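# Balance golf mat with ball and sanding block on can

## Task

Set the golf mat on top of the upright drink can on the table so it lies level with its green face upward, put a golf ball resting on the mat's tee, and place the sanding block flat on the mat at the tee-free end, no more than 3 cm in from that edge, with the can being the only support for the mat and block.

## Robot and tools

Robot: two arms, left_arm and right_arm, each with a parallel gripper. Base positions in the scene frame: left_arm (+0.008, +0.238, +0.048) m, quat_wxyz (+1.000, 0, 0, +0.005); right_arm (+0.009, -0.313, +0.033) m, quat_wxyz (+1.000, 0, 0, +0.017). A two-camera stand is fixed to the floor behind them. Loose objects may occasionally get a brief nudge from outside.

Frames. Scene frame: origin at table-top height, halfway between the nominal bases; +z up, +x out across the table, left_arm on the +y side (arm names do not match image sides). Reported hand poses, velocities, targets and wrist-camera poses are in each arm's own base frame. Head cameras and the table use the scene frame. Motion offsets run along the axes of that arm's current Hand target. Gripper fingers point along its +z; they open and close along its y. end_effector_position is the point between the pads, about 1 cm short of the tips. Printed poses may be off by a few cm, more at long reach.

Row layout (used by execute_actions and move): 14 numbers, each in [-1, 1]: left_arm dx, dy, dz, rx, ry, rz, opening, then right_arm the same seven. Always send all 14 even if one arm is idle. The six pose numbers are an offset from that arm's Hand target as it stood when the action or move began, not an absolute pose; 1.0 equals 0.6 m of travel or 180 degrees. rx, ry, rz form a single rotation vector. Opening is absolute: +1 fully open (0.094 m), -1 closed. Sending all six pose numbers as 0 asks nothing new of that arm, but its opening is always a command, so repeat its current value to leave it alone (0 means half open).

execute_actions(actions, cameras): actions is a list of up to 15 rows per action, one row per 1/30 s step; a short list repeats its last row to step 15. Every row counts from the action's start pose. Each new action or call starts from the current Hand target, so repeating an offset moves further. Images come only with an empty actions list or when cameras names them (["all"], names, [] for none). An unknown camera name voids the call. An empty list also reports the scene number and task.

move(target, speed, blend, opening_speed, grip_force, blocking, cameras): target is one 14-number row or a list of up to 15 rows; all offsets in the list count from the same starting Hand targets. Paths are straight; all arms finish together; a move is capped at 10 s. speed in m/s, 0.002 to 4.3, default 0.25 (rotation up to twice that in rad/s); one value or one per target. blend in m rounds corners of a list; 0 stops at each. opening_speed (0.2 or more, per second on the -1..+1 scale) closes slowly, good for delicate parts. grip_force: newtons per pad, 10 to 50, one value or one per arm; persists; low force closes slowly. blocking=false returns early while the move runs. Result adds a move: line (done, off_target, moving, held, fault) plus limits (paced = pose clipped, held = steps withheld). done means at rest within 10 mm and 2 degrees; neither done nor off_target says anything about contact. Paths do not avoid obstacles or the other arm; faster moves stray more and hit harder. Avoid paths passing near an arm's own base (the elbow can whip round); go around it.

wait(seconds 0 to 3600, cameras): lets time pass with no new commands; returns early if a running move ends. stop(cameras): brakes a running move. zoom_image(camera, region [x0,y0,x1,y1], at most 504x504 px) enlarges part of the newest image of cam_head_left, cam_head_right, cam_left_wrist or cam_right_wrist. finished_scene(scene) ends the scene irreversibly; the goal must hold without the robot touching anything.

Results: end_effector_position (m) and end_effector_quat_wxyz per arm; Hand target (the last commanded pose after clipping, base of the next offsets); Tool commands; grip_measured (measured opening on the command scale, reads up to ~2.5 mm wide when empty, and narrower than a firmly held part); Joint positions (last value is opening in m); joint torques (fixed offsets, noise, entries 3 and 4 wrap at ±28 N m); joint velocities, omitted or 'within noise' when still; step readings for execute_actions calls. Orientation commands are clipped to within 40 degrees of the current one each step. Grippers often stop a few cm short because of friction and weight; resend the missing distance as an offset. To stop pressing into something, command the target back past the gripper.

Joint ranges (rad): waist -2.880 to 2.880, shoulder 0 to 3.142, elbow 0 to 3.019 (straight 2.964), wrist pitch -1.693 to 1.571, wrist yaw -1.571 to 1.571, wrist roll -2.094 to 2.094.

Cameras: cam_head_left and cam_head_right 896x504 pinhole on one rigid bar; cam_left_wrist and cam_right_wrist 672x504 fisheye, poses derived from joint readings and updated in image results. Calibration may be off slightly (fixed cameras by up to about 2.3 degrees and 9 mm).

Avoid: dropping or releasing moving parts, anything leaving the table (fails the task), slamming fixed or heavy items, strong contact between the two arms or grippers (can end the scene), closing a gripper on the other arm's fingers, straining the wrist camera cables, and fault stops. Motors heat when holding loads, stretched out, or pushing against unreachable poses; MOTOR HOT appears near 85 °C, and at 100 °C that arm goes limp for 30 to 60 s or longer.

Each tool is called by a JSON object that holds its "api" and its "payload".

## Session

Scene 1 succeeded. Now scene 2.

{"api": "execute_actions", "payload": {"actions": []}}

Scene clock: 0.00 s.
left_arm: end_effector_position=(+0.4702, +0.3405, +0.1923) grip_measured=+1.000 end_effector_quat_wxyz=(+0.734, -0.562, +0.320, +0.208) | right_arm: end_effector_position=(+0.1609, +0.2083, +0.3375) grip_measured=+1.000 end_effector_quat_wxyz=(+0.605, -0.526, +0.560, +0.207)
Joint positions: left_arm=[0.386 1.867 0.829 1.312 -0.924 -0.555 0.094] | right_arm=[0.621 0.188 0.497 -0.514 -0.454 -0.515 0.094]
Joint velocities: within noise
Joint torques (N m): no reading
Heat: left arm: hottest elbow 37 °C; right arm: hottest elbow 38 °C.
Hand target: left_arm +0.4737, +0.3419, +0.1965; +0.737, -0.561, +0.315, +0.205 | right_arm +0.1592, +0.2071, +0.3557; +0.618, -0.523, +0.550, +0.205
Tool commands: left_gripper/opening=+1.0 right_gripper/opening=+1.0
camera_calibration:
cam_left_wrist: T_world_to_cam=[[0.73253, -0.23045, 0.64054, -0.38558], [0.48889, -0.47667, -0.7306, 0.1261], [0.47369, 0.84834, -0.23651, -0.35817]] pos_world=[0.39046, 0.2751, 0.2544]
cam_right_wrist: T_world_to_cam=[[0.87823, -0.35246, 0.32323, -0.17493], [0.02224, -0.64506, -0.76381, 0.44621], [0.47771, 0.67799, -0.55868, 0.08246]] pos_world=[0.10432, 0.17027, 0.44343]

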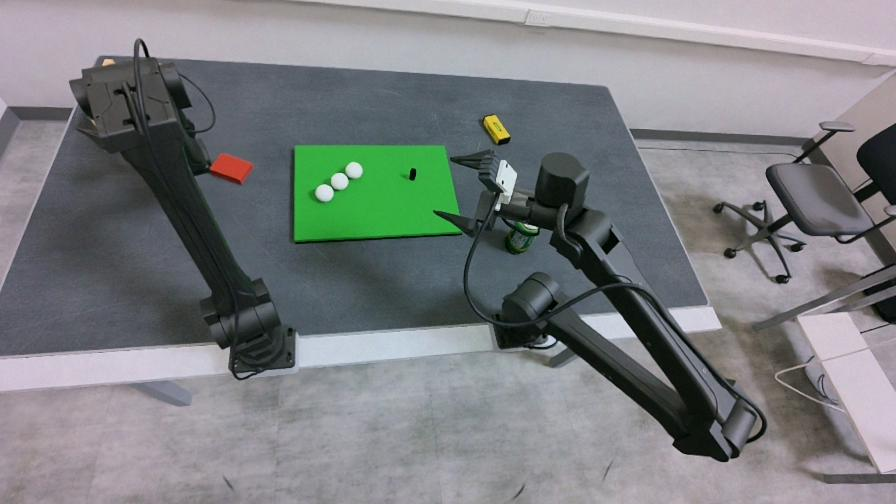

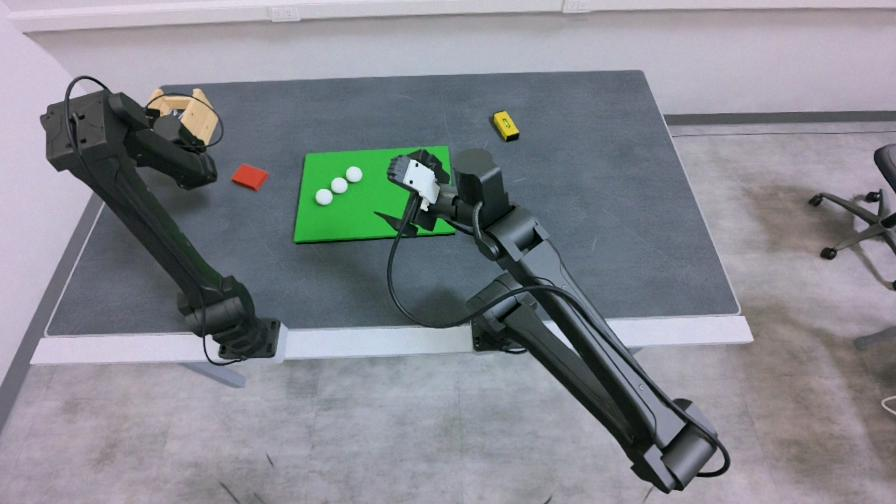

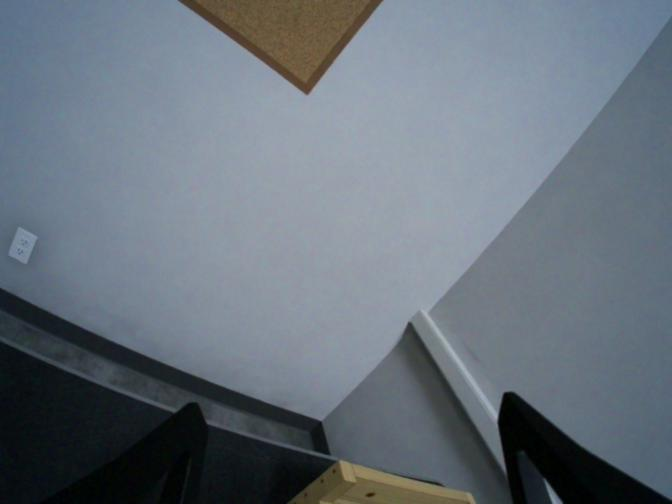

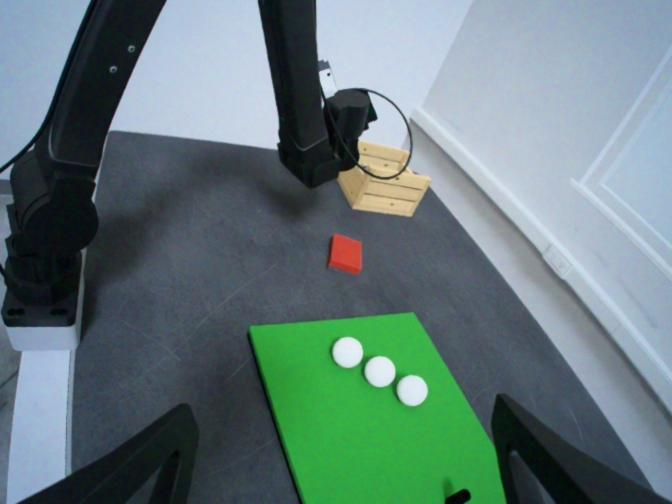

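{"api": "zoom_image", "payload": {"camera": "cam_head_left", "region": [430, 100, 580, 270]}}

{"api": "zoom_image", "payload": {"camera": "cam_head_right", "region": [130, 70, 330, 230]}}

Scaled by 2.965.

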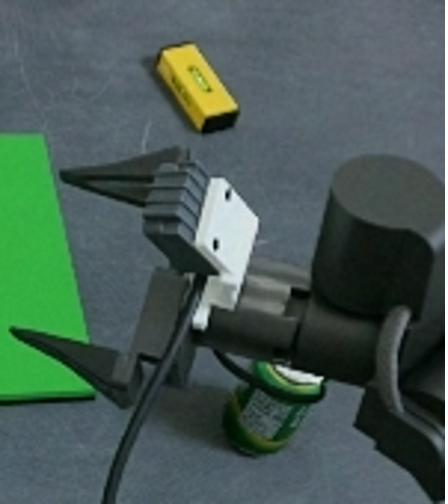

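Scaled by 2.520.

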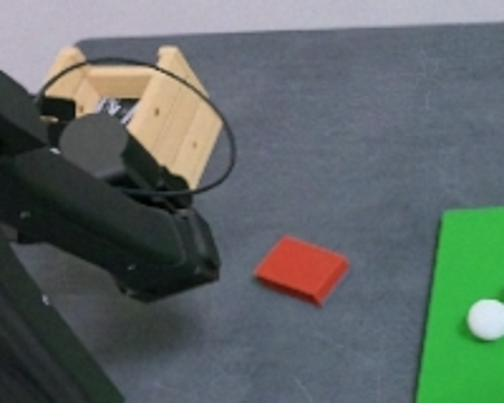

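{"api": "move", "payload": {"target": [[-0.1662,-0.1545,-0.1365,0.0056,0.6024,0.3624,0.3,0.206,-0.2993,-0.0973,0.1545,0.4657,0.3941,1.0]], "speed": 0.3, "cameras": ["all"]}}

Scene clock: 19.93 s.
left_arm: end_effector_position=(+0.4327, +0.2380, +0.3053) grip_measured=+0.302 end_effector_quat_wxyz=(+0.005, -0.265, +0.964, +0.002) | right_arm: end_effector_position=(+0.3084, +0.0516, +0.3102) grip_measured=+1.000 end_effector_quat_wxyz=(+0.024, -0.011, +1.000, +0.004)
Joint positions: left_arm=[0.503 1.631 1.759 -1.688 -0.002 -0.033 0.061] | right_arm=[0.167 1.133 1.279 -1.668 -0.001 0.146 0.094]
Joint torques (N m): left_arm=[1.08 -16.32 11.64 -0.25 0.11 0.07] | right_arm=[0.79 -3.49 11.17 -0.2 0.05 0.1]
Heat: left arm: hottest elbow 39 °C; right arm: hottest elbow 42 °C.
Hand target: left_arm +0.4436, +0.2422, +0.3165; +0.000, -0.259, +0.966, +0.000 | right_arm +0.3193, +0.0502, +0.3296; +0.000, +0.000, +1.000, +0.000
Off the commanded pose: left_arm 0.016 m, 1 deg | right_arm 0.022 m, 3 deg.
joint sent to its limit (left arm) — joint 4 (wrist pitch), lower limit. The joint targets still meet the commanded pose.
joint sent to its limit (right arm) — joint 4 (wrist pitch), lower limit. The joint targets are off in orientation, not in position.
move: off_target (left_arm, right_arm)
cam_left_wrist: T_world_to_cam=[[0.43928, -0.89634, -0.06003, 0.04516], [-0.78938, -0.41703, 0.45052, 0.35643], [-0.42886, -0.15051, -0.89075, 0.60112]] pos_world=[0.51931, 0.2796, 0.37758]
cam_right_wrist: T_world_to_cam=[[-0.05855, -0.99694, -0.05179, 0.08762], [-0.92947, 0.03551, 0.36718, 0.22859], [-0.36421, 0.06964, -0.92871, 0.50884]] pos_world=[0.40292, 0.0438, 0.39317]

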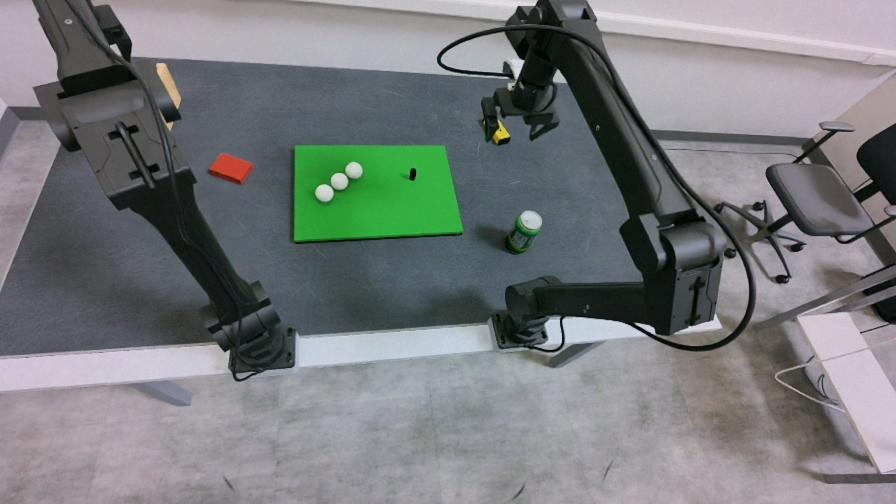

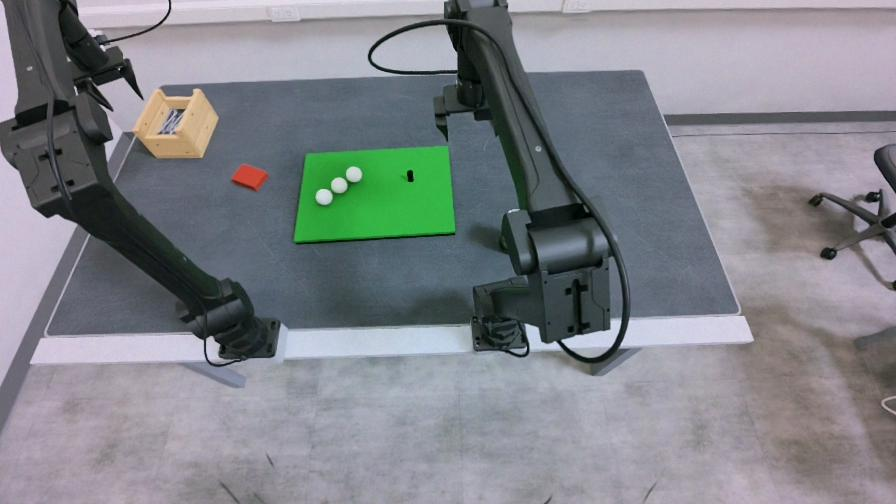

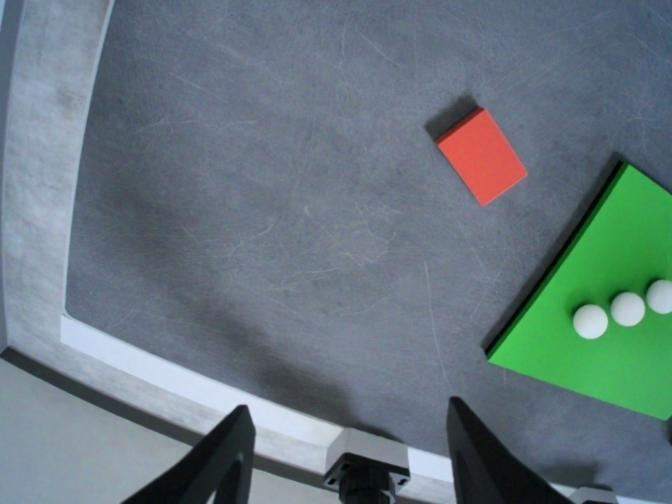

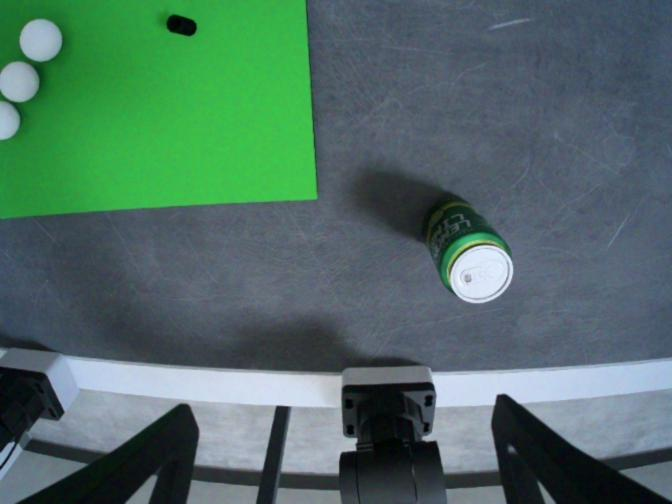

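{"api": "zoom_image", "payload": {"camera": "cam_head_right", "region": [110, 70, 290, 210]}}

{"api": "zoom_image", "payload": {"camera": "cam_head_right", "region": [280, 130, 470, 260]}}

Scaled by 2.800.

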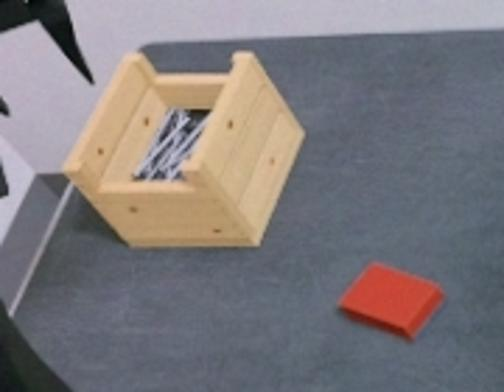

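Scaled by 2.653.

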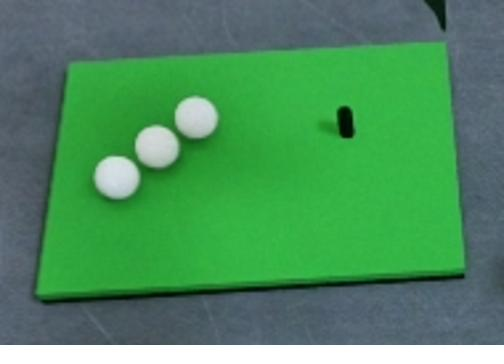

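{"api": "move", "payload": {"target": [[-0.1125,0.008,0.11,0.0583,-0.2173,0.1601,0.0,0.0945,-0.177,0.216,0,0,-0.5,1.0]], "speed": 0.25, "cameras": ["cam_left_wrist","cam_right_wrist"]}}

Scene clock: 37.30 s.
left_arm: end_effector_position=(+0.5026, +0.2767, +0.2445) grip_measured=+0.002 end_effector_quat_wxyz=(+0.333, -0.002, +0.943, -0.008) | right_arm: end_effector_position=(+0.2629, -0.0537, +0.1984) grip_measured=+1.000 end_effector_quat_wxyz=(+0.008, +0.705, -0.709, -0.008)
Joint positions: left_arm=[0.618 1.51 1.325 -0.811 0.384 0.499 0.047] | right_arm=[-0.198 1.057 0.933 -1.469 0.003 -1.763 0.094]
Joint torques (N m): left_arm=[1.96 -17.85 7.8 1.99 0.51 0.03] | right_arm=[0.56 -4.72 6.54 0.88 -0.19 -0.25]
Heat: left arm: hottest elbow 43 °C; right arm: hottest elbow 44 °C.
Hand target: left_arm +0.4997, +0.2801, +0.2506; +0.343, +0.000, +0.939, +0.000 | right_arm +0.2626, -0.0560, +0.2002; +0.000, +0.707, -0.707, +0.000
Off the commanded pose: left_arm 0.007 m, 1 deg | right_arm 0.003 m, 1 deg.
move: done
cam_left_wrist: T_world_to_cam=[[-0.02793, -0.99648, -0.07905, 0.31263], [-0.97901, 0.04324, -0.19919, 0.58195], [0.2019, 0.07183, -0.97677, 0.22534]] pos_world=[0.53297, 0.27018, 0.36073]
cam_right_wrist: T_world_to_cam=[[0.99421, -0.08756, -0.0623, -0.25172], [-0.05436, -0.90991, 0.41123, -0.0586], [-0.09269, -0.40546, -0.9094, 0.29503]] pos_world=[0.27443, 0.04427, 0.27672]

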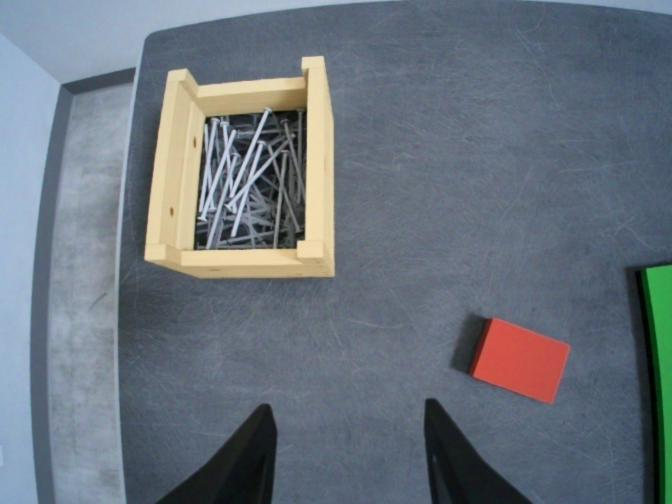

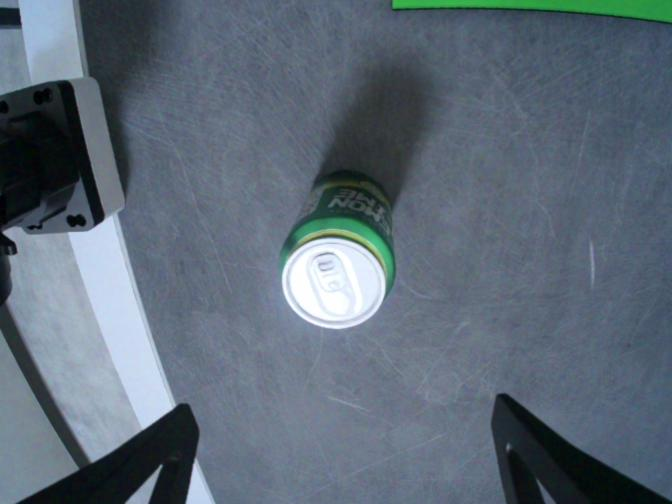

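{"api": "move", "payload": {"target": [[0.0365,0.0398,0.1948,0,0,0,0.3,0,0.0075,0.263,0,0,0,1.0],[0.0477,0.0398,0.4075,0,0,0,0.3,0,0.0075,0.263,0,0,0,0.25]], "speed": 0.15, "grip_force": [30,20], "cameras": ["all"]}}

Scene clock: 50.80 s.
left_arm: end_effector_position=(+0.6207, +0.3007, +0.0526) grip_measured=+0.298 end_effector_quat_wxyz=(+0.341, +0.002, +0.940, +0.001) | right_arm: end_effector_position=(+0.2581, -0.0539, +0.0471) grip_measured=+0.397 end_effector_quat_wxyz=(+0.000, +0.705, -0.709, +0.003)
Joint positions: left_arm=[0.534 1.96 1.381 -0.369 0.332 0.431 0.061] | right_arm=[-0.202 1.192 0.602 -0.975 0.003 -1.768 0.066]
Joint torques (N m): left_arm=[0.91 -18.9 10.29 1.58 0.23 -0.16] | right_arm=[0.38 -2.26 5.33 0.87 -0.22 -0.25]
Heat: left arm: hottest elbow 43 °C; right arm: hottest elbow 44 °C.
Hand target: left_arm +0.6352, +0.3038, +0.0449; +0.342, +0.000, +0.940, +0.000 | right_arm +0.2580, -0.0561, +0.0423; +0.000, +0.707, -0.707, +0.000
Off the commanded pose: left_arm 0.017 m, 0 deg | right_arm 0.005 m, 0 deg.
grip_force (N): 30, 20
move: off_target (left_arm)
cam_left_wrist: T_world_to_cam=[[-0.02831, -0.99466, -0.0992, 0.3254], [-0.97539, 0.0492, -0.21491, 0.65511], [0.21865, 0.09068, -0.97158, -0.00404]] pos_world=[0.64909, 0.2918, 0.16915]
cam_right_wrist: T_world_to_cam=[[0.99564, -0.08664, -0.03468, -0.25799], [-0.06458, -0.90789, 0.41421, 0.00584], [-0.06738, -0.41016, -0.90952, 0.15002]] pos_world=[0.26735, 0.04448, 0.12508]

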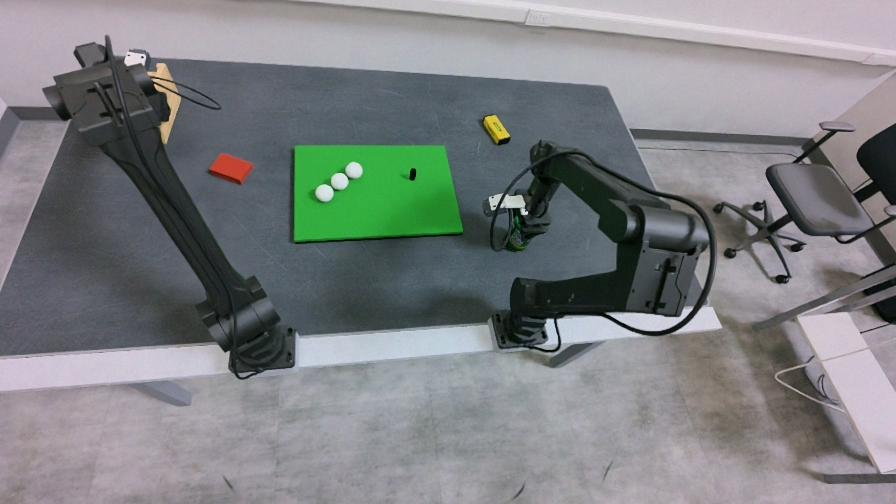

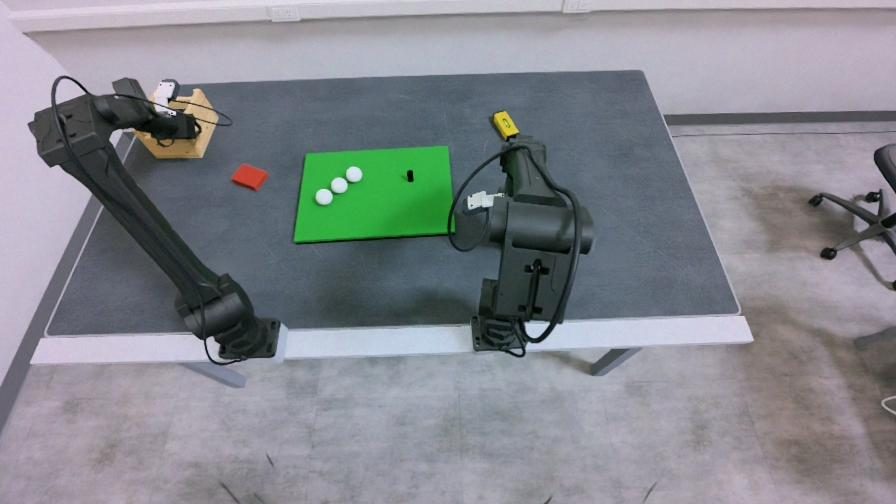

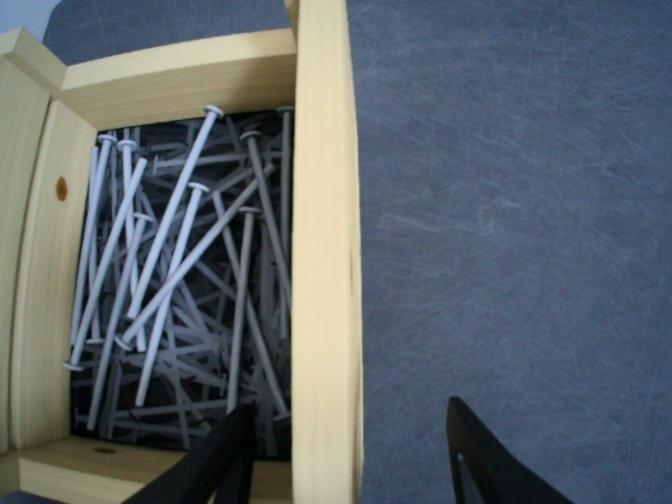

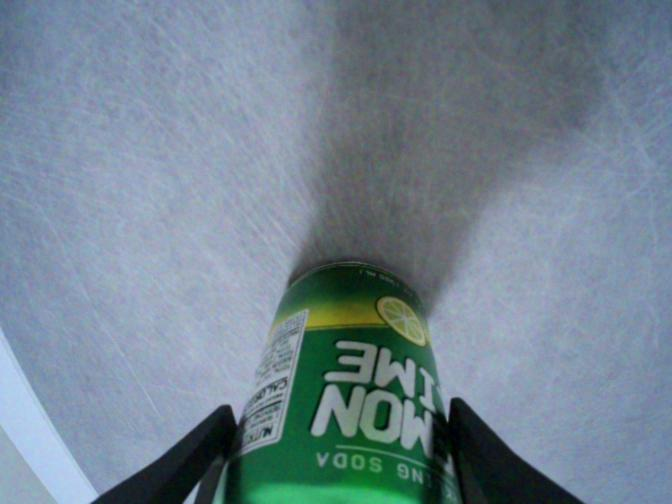

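{"api": "move", "payload": {"target": [[0,0,0,0,0,0,-0.85,0,0,-0.1,0,0,0,0.25],[0.319,-0.133,-0.268,0,0,0,-0.85,-0.1435,-0.3283,-0.113,0,0,0,0.25]], "speed": 0.12, "cameras": ["all"]}}

Scene clock: 61.23 s.
left_arm: end_effector_position=(+0.4024, +0.2221, +0.0450) grip_measured=-0.627 end_effector_quat_wxyz=(+0.351, +0.019, +0.936, +0.002) | right_arm: end_effector_position=(+0.4297, +0.0253, +0.0886) grip_measured=+0.397 end_effector_quat_wxyz=(+0.018, +0.708, -0.706, -0.017)
Joint positions: left_arm=[0.662 1.49 0.683 -0.166 0.424 0.571 0.018] | right_arm=[0.059 1.6 1.137 -1.156 -0.002 -1.514 0.066]
Joint torques (N m): left_arm=[3.19 -15.38 4.53 0.18 0.24 -0.12] | right_arm=[1.73 -9.11 10.7 -0.76 -0.07 0.05]
Heat: left arm: hottest elbow 44 °C; right arm: hottest elbow 45 °C.
Hand target: left_arm +0.3852, +0.2242, +0.0448; +0.342, +0.000, +0.940, +0.000 | right_arm +0.4551, +0.0300, +0.1101; +0.000, +0.707, -0.707, +0.000
Off the commanded pose: left_arm 0.017 m, 2 deg | right_arm 0.033 m, 3 deg.
grip_force (N): 30, 20
move: off_target (left_arm, right_arm)
cam_left_wrist: T_world_to_cam=[[-0.05761, -0.99186, -0.11352, 0.25212], [-0.96834, 0.08318, -0.23538, 0.43498], [0.24291, 0.09636, -0.96525, 0.03219]] pos_world=[0.42791, 0.21078, 0.16207]
cam_right_wrist: T_world_to_cam=[[0.99295, -0.07932, -0.08809, -0.4149], [-0.03595, -0.90962, 0.41389, 0.05947], [-0.11295, -0.4078, -0.90606, 0.25107]] pos_world=[0.44247, 0.12357, 0.16633]

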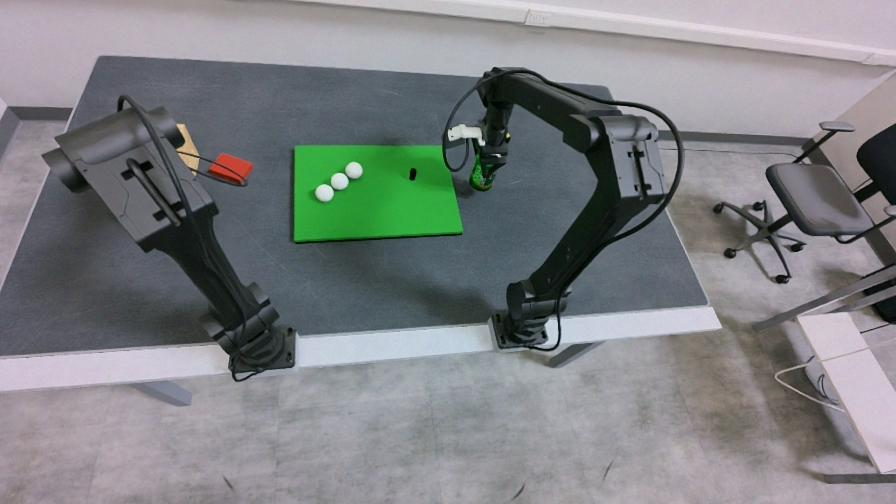

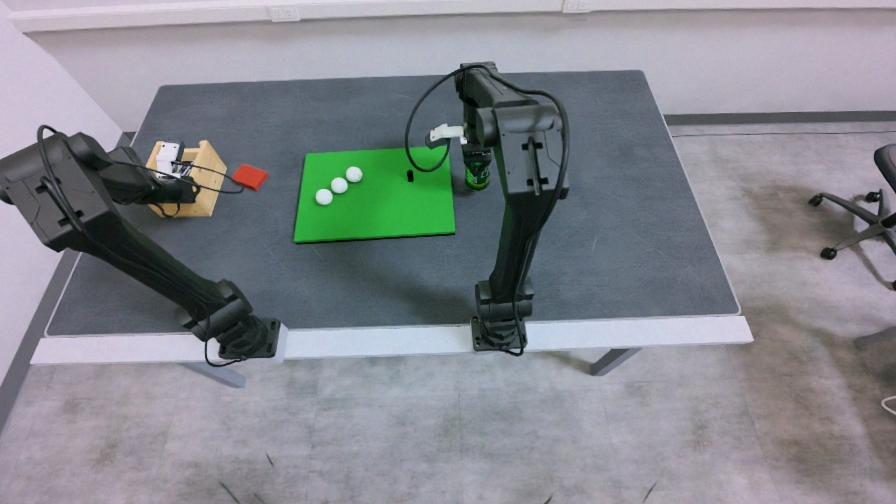

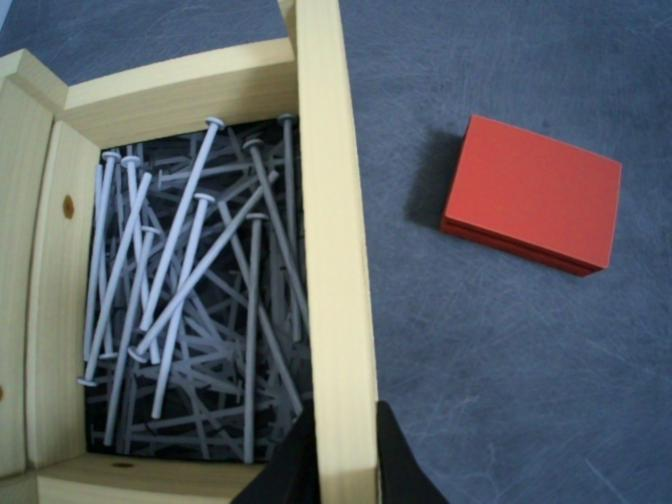

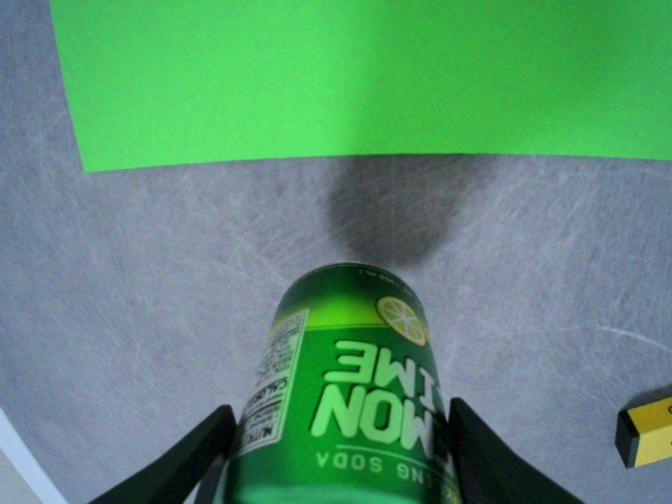

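{"api": "move", "payload": {"target": [[0,0,0,0,0,0,-0.1,-0.0067,-0.025,0.06,0,0,0,0.25],[0,0,-0.217,0,0,0,-0.1,-0.0067,-0.025,0.1,0,0,0,0.25]], "speed": 0.12, "cameras": ["cam_left_wrist","cam_right_wrist"]}}

Scene clock: 66.63 s.
left_arm: end_effector_position=(+0.2991, +0.2174, +0.1319) grip_measured=-0.102 end_effector_quat_wxyz=(+0.335, -0.003, +0.942, -0.009) | right_arm: end_effector_position=(+0.4519, +0.0284, +0.0505) grip_measured=+0.397 end_effector_quat_wxyz=(+0.009, +0.707, -0.707, -0.009)
Joint positions: left_arm=[0.862 1.106 0.654 -0.643 0.512 0.73 0.042] | right_arm=[0.063 1.689 1.138 -1.045 -0.001 -1.507 0.066]
Joint torques (N m): left_arm=[1.85 -9.35 9.36 0.65 0.66 0.04] | right_arm=[2.78 -9.47 8.47 0.77 -0.08 0.04]
Heat: left arm: hottest elbow 44 °C; right arm: hottest elbow 45 °C.
Hand target: left_arm +0.3014, +0.2243, +0.1446; +0.343, +0.000, +0.939, +0.000 | right_arm +0.4702, +0.0340, +0.0502; +0.000, +0.707, -0.707, +0.000
Off the commanded pose: left_arm 0.015 m, 1 deg | right_arm 0.019 m, 2 deg.
grip_force (N): 30, 20
move: off_target (left_arm, right_arm)
cam_left_wrist: T_world_to_cam=[[-0.02712, -0.99671, -0.07634, 0.23846], [-0.97801, 0.04225, -0.20426, 0.36344], [0.20681, 0.06912, -0.97594, 0.15975]] pos_world=[0.32887, 0.21128, 0.24834]
cam_right_wrist: T_world_to_cam=[[0.9944, -0.08275, -0.0658, -0.4417], [-0.04838, -0.90958, 0.41271, 0.0845], [-0.094, -0.40721, -0.90848, 0.21184]] pos_world=[0.46322, 0.12657, 0.12851]

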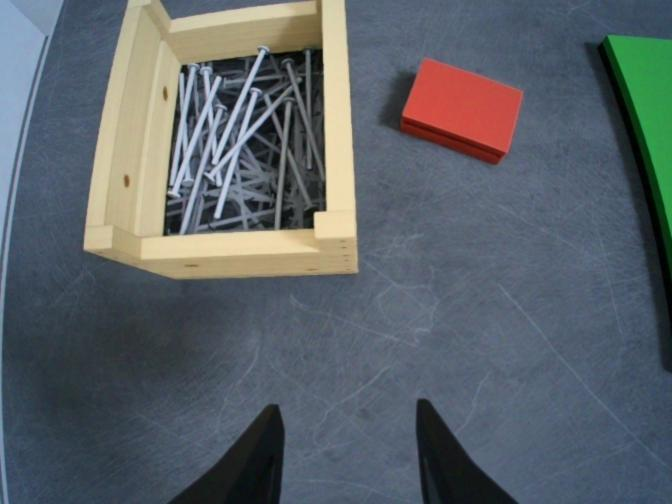

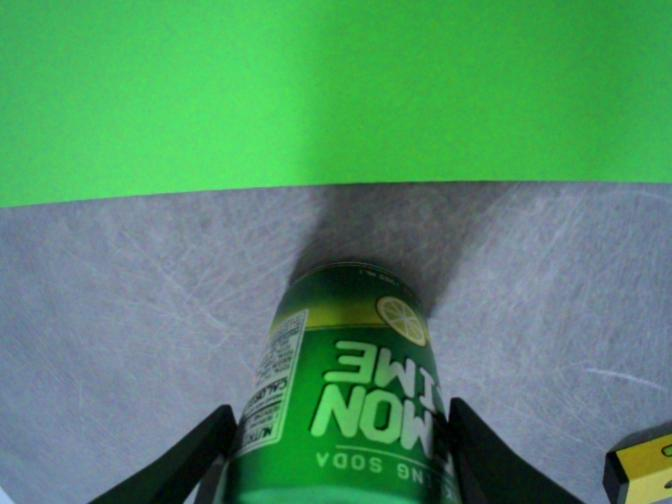

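{"api": "move", "payload": {"target": [[-0.2195,-0.5572,0.02,0.0813,0.2122,0.2235,0.15,0,0,0.02,0,0,0,0.25],[-0.2195,-0.5572,0.02,0.0813,0.2122,0.2235,0.15,0,0,0.02,0,0,0,0.9],[-0.2195,-0.5572,0.02,0.0813,0.2122,0.2235,0.15,0,0,-0.24,0,0,0,0.9]], "speed": 0.2, "opening_speed": 0.8, "cameras": ["all"]}}

Scene clock: 75.67 s.
left_arm: end_effector_position=(+0.3954, -0.1053, +0.2078) grip_measured=+0.148 end_effector_quat_wxyz=(-0.011, +0.360, +0.933, -0.002) | right_arm: end_effector_position=(+0.4556, +0.0284, +0.1701) grip_measured=+0.898 end_effector_quat_wxyz=(+0.018, +0.706, -0.707, -0.016)
Joint positions: left_arm=[-0.258 1.433 1.277 -1.436 0.002 0.478 0.054] | right_arm=[0.063 1.591 1.353 -1.382 0 -1.506 0.089]
Joint torques (N m): left_arm=[1.32 -12.57 11.54 -0.34 -0.01 -0.11] | right_arm=[1.96 -11.46 10.47 -0.51 -0.13 0.06]
Heat: left arm: hottest elbow 45 °C; right arm: hottest elbow 45 °C.
Hand target: left_arm +0.4097, -0.1102, +0.2201; +0.000, +0.359, +0.934, +0.000 | right_arm +0.4701, +0.0340, +0.1941; +0.000, +0.707, -0.707, +0.000
Off the commanded pose: left_arm 0.019 m, 1 deg | right_arm 0.029 m, 3 deg.
grip_force (N): 30, 20
move: off_target (left_arm, right_arm); target 2's new opening was sent with right_arm's hand 0.017 m and 0 deg from that target
cam_left_wrist: T_world_to_cam=[[-0.72912, -0.68295, -0.04428, 0.22912], [-0.61663, 0.62749, 0.47543, 0.26428], [-0.29691, 0.37395, -0.87864, 0.44726]] pos_world=[0.46281, -0.17661, 0.27748]
cam_right_wrist: T_world_to_cam=[[0.99259, -0.08363, -0.08817, -0.43278], [-0.03959, -0.90848, 0.41605, 0.03071], [-0.11489, -0.40947, -0.90506, 0.32987]] pos_world=[0.46869, 0.12678, 0.24762]

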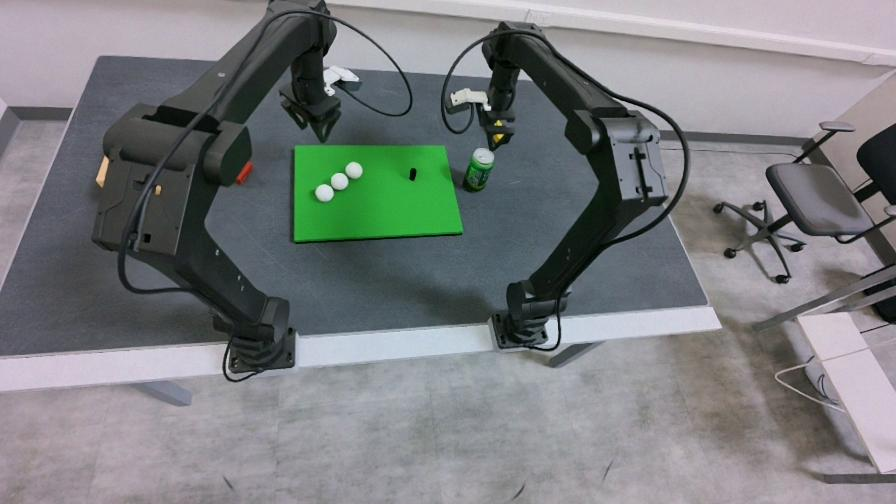

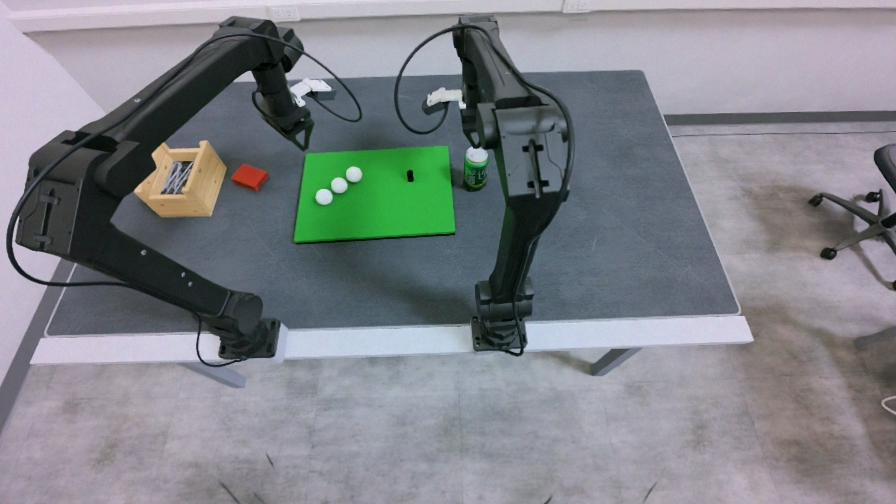

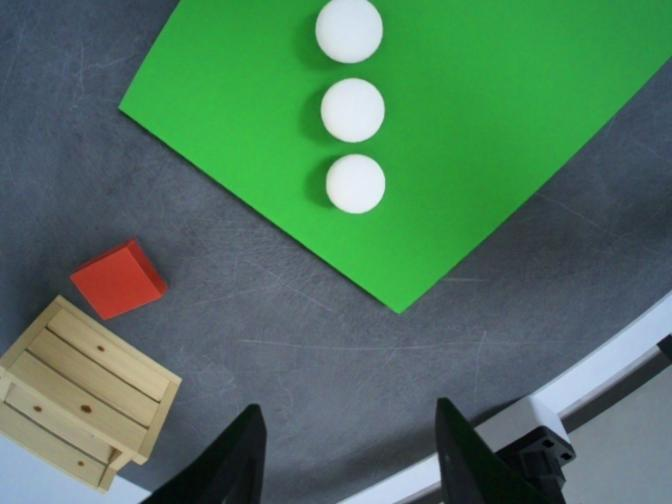

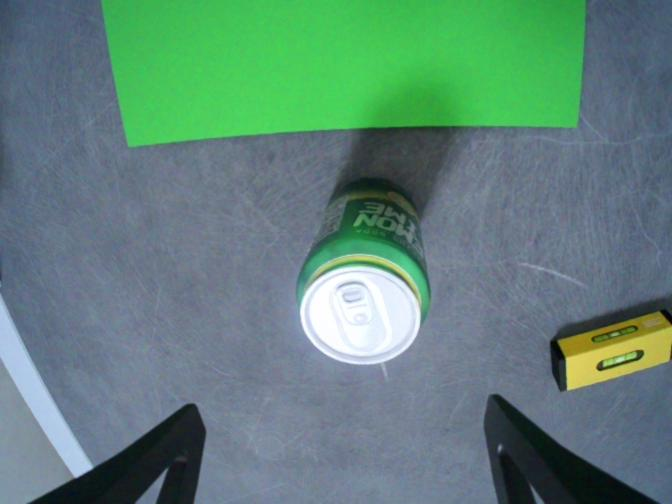

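{"api": "move", "payload": {"target": [[-0.0045,-0.005,0.387,0,0,0,0.4,0,0,0,0,0,0,0.9],[-0.0045,-0.005,0.387,0,0,0,-0.22,0,0,0,0,0,0,0.9],[-0.0045,-0.005,0.0,0,0,0,-0.22,0,0,0,0,0,0,0.9]], "speed": [0.15,0.1,0.2], "grip_force": [20,20], "cameras": ["cam_left_wrist"]}}

Scene clock: 87.33 s.
left_arm: end_effector_position=(+0.3974, -0.1076, +0.1997) grip_measured=-0.089 end_effector_quat_wxyz=(-0.021, +0.358, +0.934, -0.003) | right_arm: end_effector_position=(+0.4556, +0.0284, +0.1701) grip_measured=+0.898 end_effector_quat_wxyz=(+0.018, +0.706, -0.707, -0.016)
Joint positions: left_arm=[-0.263 1.456 1.28 -1.436 0.002 0.469 0.043] | right_arm=[0.063 1.591 1.353 -1.382 0 -1.506 0.089]
Joint torques (N m): left_arm=[0.91 -14.56 11.48 -0.35 0.02 -0.1] | right_arm=[2.61 -11.11 10.54 -0.72 -0.18 0]
Heat: left arm: hottest elbow 45 °C; right arm: hottest elbow 47 °C.
Hand target: left_arm +0.4096, -0.1142, +0.2199; +0.000, +0.358, +0.934, +0.000 | right_arm +0.4701, +0.0340, +0.1941; +0.000, +0.707, -0.707, +0.000
Off the commanded pose: left_arm 0.025 m, 2 deg | right_arm 0.029 m, 3 deg.
grip_force (N): 20, 20
move: off_target (left_arm)
cam_left_wrist: T_world_to_cam=[[-0.72647, -0.68636, -0.03406, 0.22521], [-0.61025, 0.62154, 0.4912, 0.26438], [-0.31597, 0.37763, -0.87038, 0.44794]] pos_world=[0.46648, -0.17891, 0.26768]

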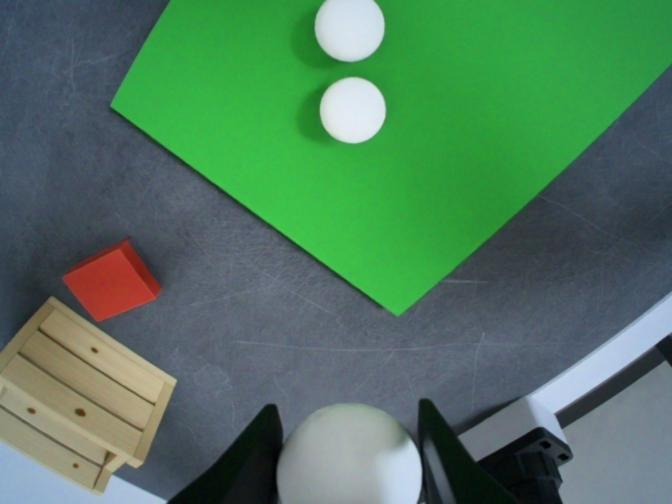

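{"api": "move", "payload": {"target": [[0.38,0.559,0.033,0,0,0,-0.22,0,0,0,0,0,0,0.9]], "speed": 0.25, "cameras": ["cam_left_wrist","cam_head_right"]}}

Scene clock: 91.20 s.
left_arm: end_effector_position=(+0.4509, +0.2820, +0.1901) grip_measured=-0.089 end_effector_quat_wxyz=(-0.008, +0.352, +0.936, -0.008) | right_arm: end_effector_position=(+0.4556, +0.0284, +0.1701) grip_measured=+0.898 end_effector_quat_wxyz=(+0.018, +0.706, -0.707, -0.016)
Joint positions: left_arm=[0.559 1.757 1.62 -1.455 -0.003 1.278 0.043] | right_arm=[0.063 1.591 1.353 -1.382 0 -1.506 0.089]
Joint torques (N m): left_arm=[1.08 -18.14 11.6 -0.38 0.26 0.07] | right_arm=[2.55 -11.28 10.66 -0.49 -0.08 0.03]
Heat: left arm: hottest elbow 45 °C; right arm: hottest elbow 48 °C.
Hand target: left_arm +0.4648, +0.2876, +0.2003; +0.000, +0.359, +0.934, +0.000 | right_arm +0.4701, +0.0340, +0.1941; +0.000, +0.707, -0.707, +0.000
Off the commanded pose: left_arm 0.018 m, 1 deg | right_arm 0.029 m, 3 deg.
grip_force (N): 20, 20
move: off_target (left_arm)
cam_left_wrist: T_world_to_cam=[[-0.71743, -0.69565, -0.03698, 0.53015], [-0.62784, 0.62267, 0.46702, 0.07189], [-0.30186, 0.35827, -0.88347, 0.31088]] pos_world=[0.51932, 0.21266, 0.26068]
Images, in order (width x height): cam_head_right 896x504, cam_left_wrist 672x504.

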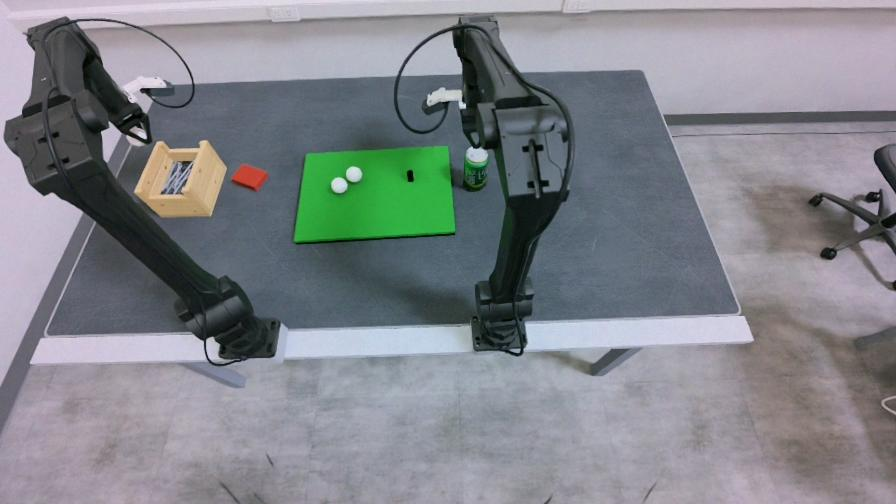

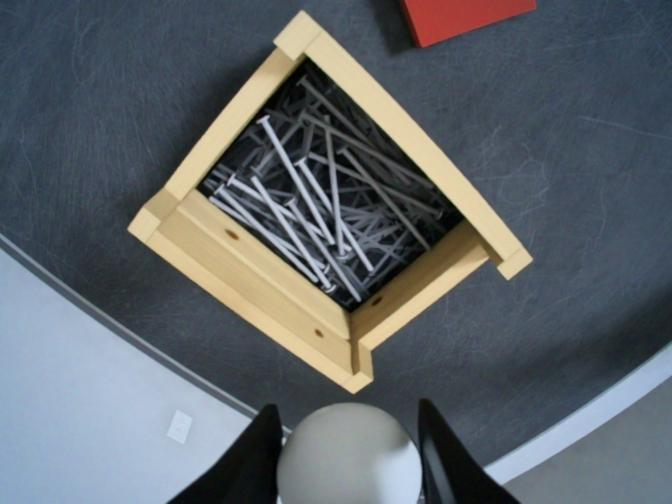

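{"api": "move", "payload": {"target": [[-0.0104,0.0183,0.3,0,0,0,-0.22,0,0,0,0,0,0,0.9],[-0.0104,0.0183,0.3,0,0,0,0.2,0,0,0,0,0,0,0.9],[-0.0104,0.0183,0.0,0,0,0,0.2,0,0,0,0,0,0,0.9]], "speed": [0.15,0.1,0.2], "opening_speed": 0.8, "cameras": ["cam_left_wrist"]}}

Scene clock: 97.83 s.
left_arm: end_effector_position=(+0.4651, +0.2853, +0.1813) grip_measured=+0.198 end_effector_quat_wxyz=(-0.012, +0.356, +0.934, -0.015) | right_arm: end_effector_position=(+0.4556, +0.0284, +0.1701) grip_measured=+0.898 end_effector_quat_wxyz=(+0.018, +0.706, -0.707, -0.016)
Joint positions: left_arm=[0.551 1.809 1.668 -1.469 0 1.279 0.056] | right_arm=[0.063 1.591 1.353 -1.382 0 -1.506 0.089]
Joint torques (N m): left_arm=[1.14 -20.48 11.41 -0.38 0.12 0.02] | right_arm=[3.19 -11.52 10.8 -0.5 -0.16 0.02]
Heat: left arm: hottest elbow 45 °C; right arm: hottest elbow 49 °C.
Hand target: left_arm +0.4768, +0.2916, +0.2004; +0.000, +0.359, +0.934, +0.000 | right_arm +0.4701, +0.0340, +0.1941; +0.000, +0.707, -0.707, +0.000
Off the commanded pose: left_arm 0.023 m, 2 deg | right_arm 0.029 m, 3 deg.
grip_force (N): 20, 20
move: off_target (left_arm); target 2's new opening was sent with left_arm's hand 0.017 m and 1 deg from that target
cam_left_wrist: T_world_to_cam=[[-0.72328, -0.69028, -0.01965, 0.54051], [-0.61684, 0.63301, 0.46776, 0.07467], [-0.31044, 0.35044, -0.88364, 0.31245]] pos_world=[0.534, 0.21634, 0.25179]

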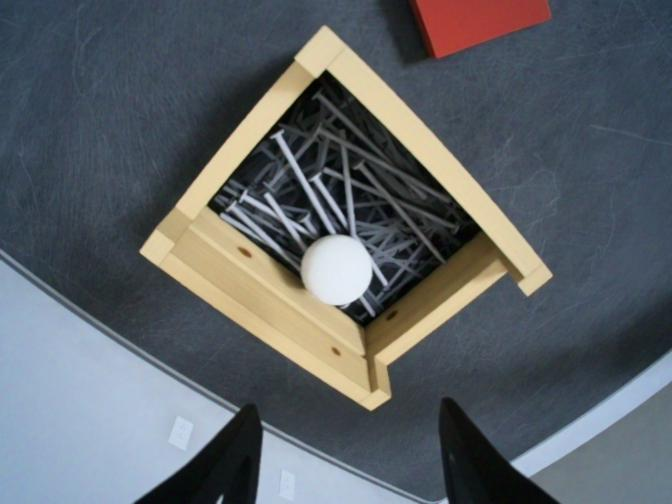

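{"api": "move", "payload": {"target": [[-0.4588,-0.5817,0.0,0,0,0,0.4,0,0,0,0,0,0,0.9],[-0.4588,-0.5817,0.354,0,0,0,0.4,0,0,0,0,0,0,0.9],[-0.4588,-0.5817,0.354,0,0,0,-0.22,0,0,0,0,0,0,0.9],[-0.4588,-0.5817,0.0,0,0,0,-0.22,0,0,0,0,0,0,0.9]], "speed": [0.3,0.15,0.1,0.2], "cameras": ["cam_left_wrist"]}}

Scene clock: 109.30 s.
left_arm: end_effector_position=(+0.4337, -0.1494, +0.1794) grip_measured=-0.093 end_effector_quat_wxyz=(-0.022, +0.363, +0.932, -0.002) | right_arm: end_effector_position=(+0.4556, +0.0284, +0.1701) grip_measured=+0.898 end_effector_quat_wxyz=(+0.018, +0.706, -0.707, -0.016)
Joint positions: left_arm=[-0.33 1.588 1.374 -1.401 0.002 0.413 0.043] | right_arm=[0.063 1.591 1.353 -1.382 0 -1.506 0.089]
Joint torques (N m): left_arm=[1.44 -17.03 11.38 -0.31 -0.02 -0.11] | right_arm=[2.08 -11.16 10.41 -0.57 -0.11 0.05]
Heat: left arm: hottest elbow 46 °C; right arm: hottest elbow 50 °C.
Hand target: left_arm +0.4477, -0.1519, +0.2003; +0.000, +0.358, +0.934, +0.000 | right_arm +0.4701, +0.0340, +0.1941; +0.000, +0.707, -0.707, +0.000
Off the commanded pose: left_arm 0.025 m, 3 deg | right_arm 0.029 m, 3 deg.
grip_force (N): 20, 20
move: off_target (left_arm)
cam_left_wrist: T_world_to_cam=[[-0.73461, -0.67756, -0.03548, 0.22731], [-0.60255, 0.62746, 0.49317, 0.31972], [-0.31189, 0.38367, -0.86921, 0.45639]] pos_world=[0.50198, -0.2217, 0.24708]

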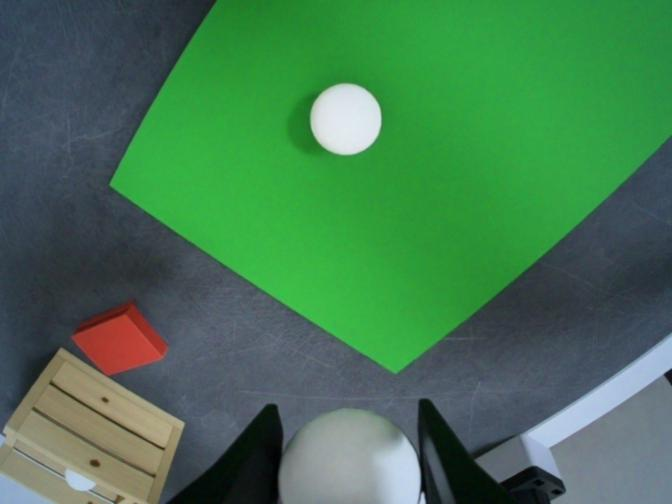

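{"api": "move", "payload": {"target": [[0.4458,0.5805,0.0,0,0,0,-0.22,0,0,0,0,0,0,0.9],[0.4458,0.5805,0.3,0,0,0,-0.22,0,0,0,0,0,0,0.9],[0.4458,0.5805,0.3,0,0,0,0.2,0,0,0,0,0,0,0.9],[0.4458,0.5805,0.0,0,0,0,0.2,0,0,0,0,0,0,0.9]], "speed": [0.25,0.15,0.1,0.2], "opening_speed": 0.8, "cameras": ["cam_left_wrist"]}}

Scene clock: 120.23 s.
left_arm: end_effector_position=(+0.4707, +0.2792, +0.1809) grip_measured=+0.198 end_effector_quat_wxyz=(-0.013, +0.355, +0.935, -0.015) | right_arm: end_effector_position=(+0.4556, +0.0284, +0.1701) grip_measured=+0.898 end_effector_quat_wxyz=(+0.018, +0.706, -0.707, -0.016)
Joint positions: left_arm=[0.536 1.814 1.674 -1.471 -0.001 1.262 0.056] | right_arm=[0.063 1.591 1.353 -1.382 0 -1.506 0.089]
Joint torques (N m): left_arm=[1.73 -20.84 11.55 -0.47 0.17 0.06] | right_arm=[1.79 -10.87 10.41 -0.66 -0.13 0.06]
Heat: left arm: hottest elbow 46 °C; right arm: hottest elbow 51 °C.
Hand target: left_arm +0.4821, +0.2858, +0.2004; +0.000, +0.358, +0.934, +0.000 | right_arm +0.4701, +0.0340, +0.1941; +0.000, +0.707, -0.707, +0.000
Off the commanded pose: left_arm 0.024 m, 2 deg | right_arm 0.029 m, 3 deg.
grip_force (N): 20, 20
move: off_target (left_arm); target 3's new opening was sent with left_arm's hand 0.016 m and 1 deg from that target
cam_left_wrist: T_world_to_cam=[[-0.72197, -0.69165, -0.01926, 0.53997], [-0.6173, 0.63129, 0.46947, 0.08252], [-0.31256, 0.35084, -0.88274, 0.31677]] pos_world=[0.53979, 0.21025, 0.25129]

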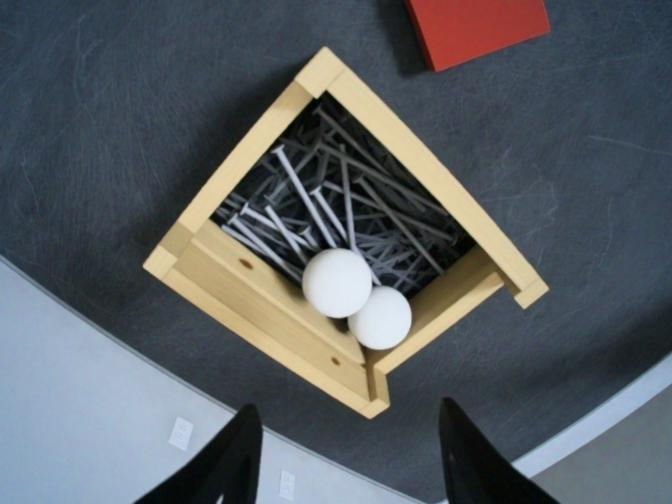

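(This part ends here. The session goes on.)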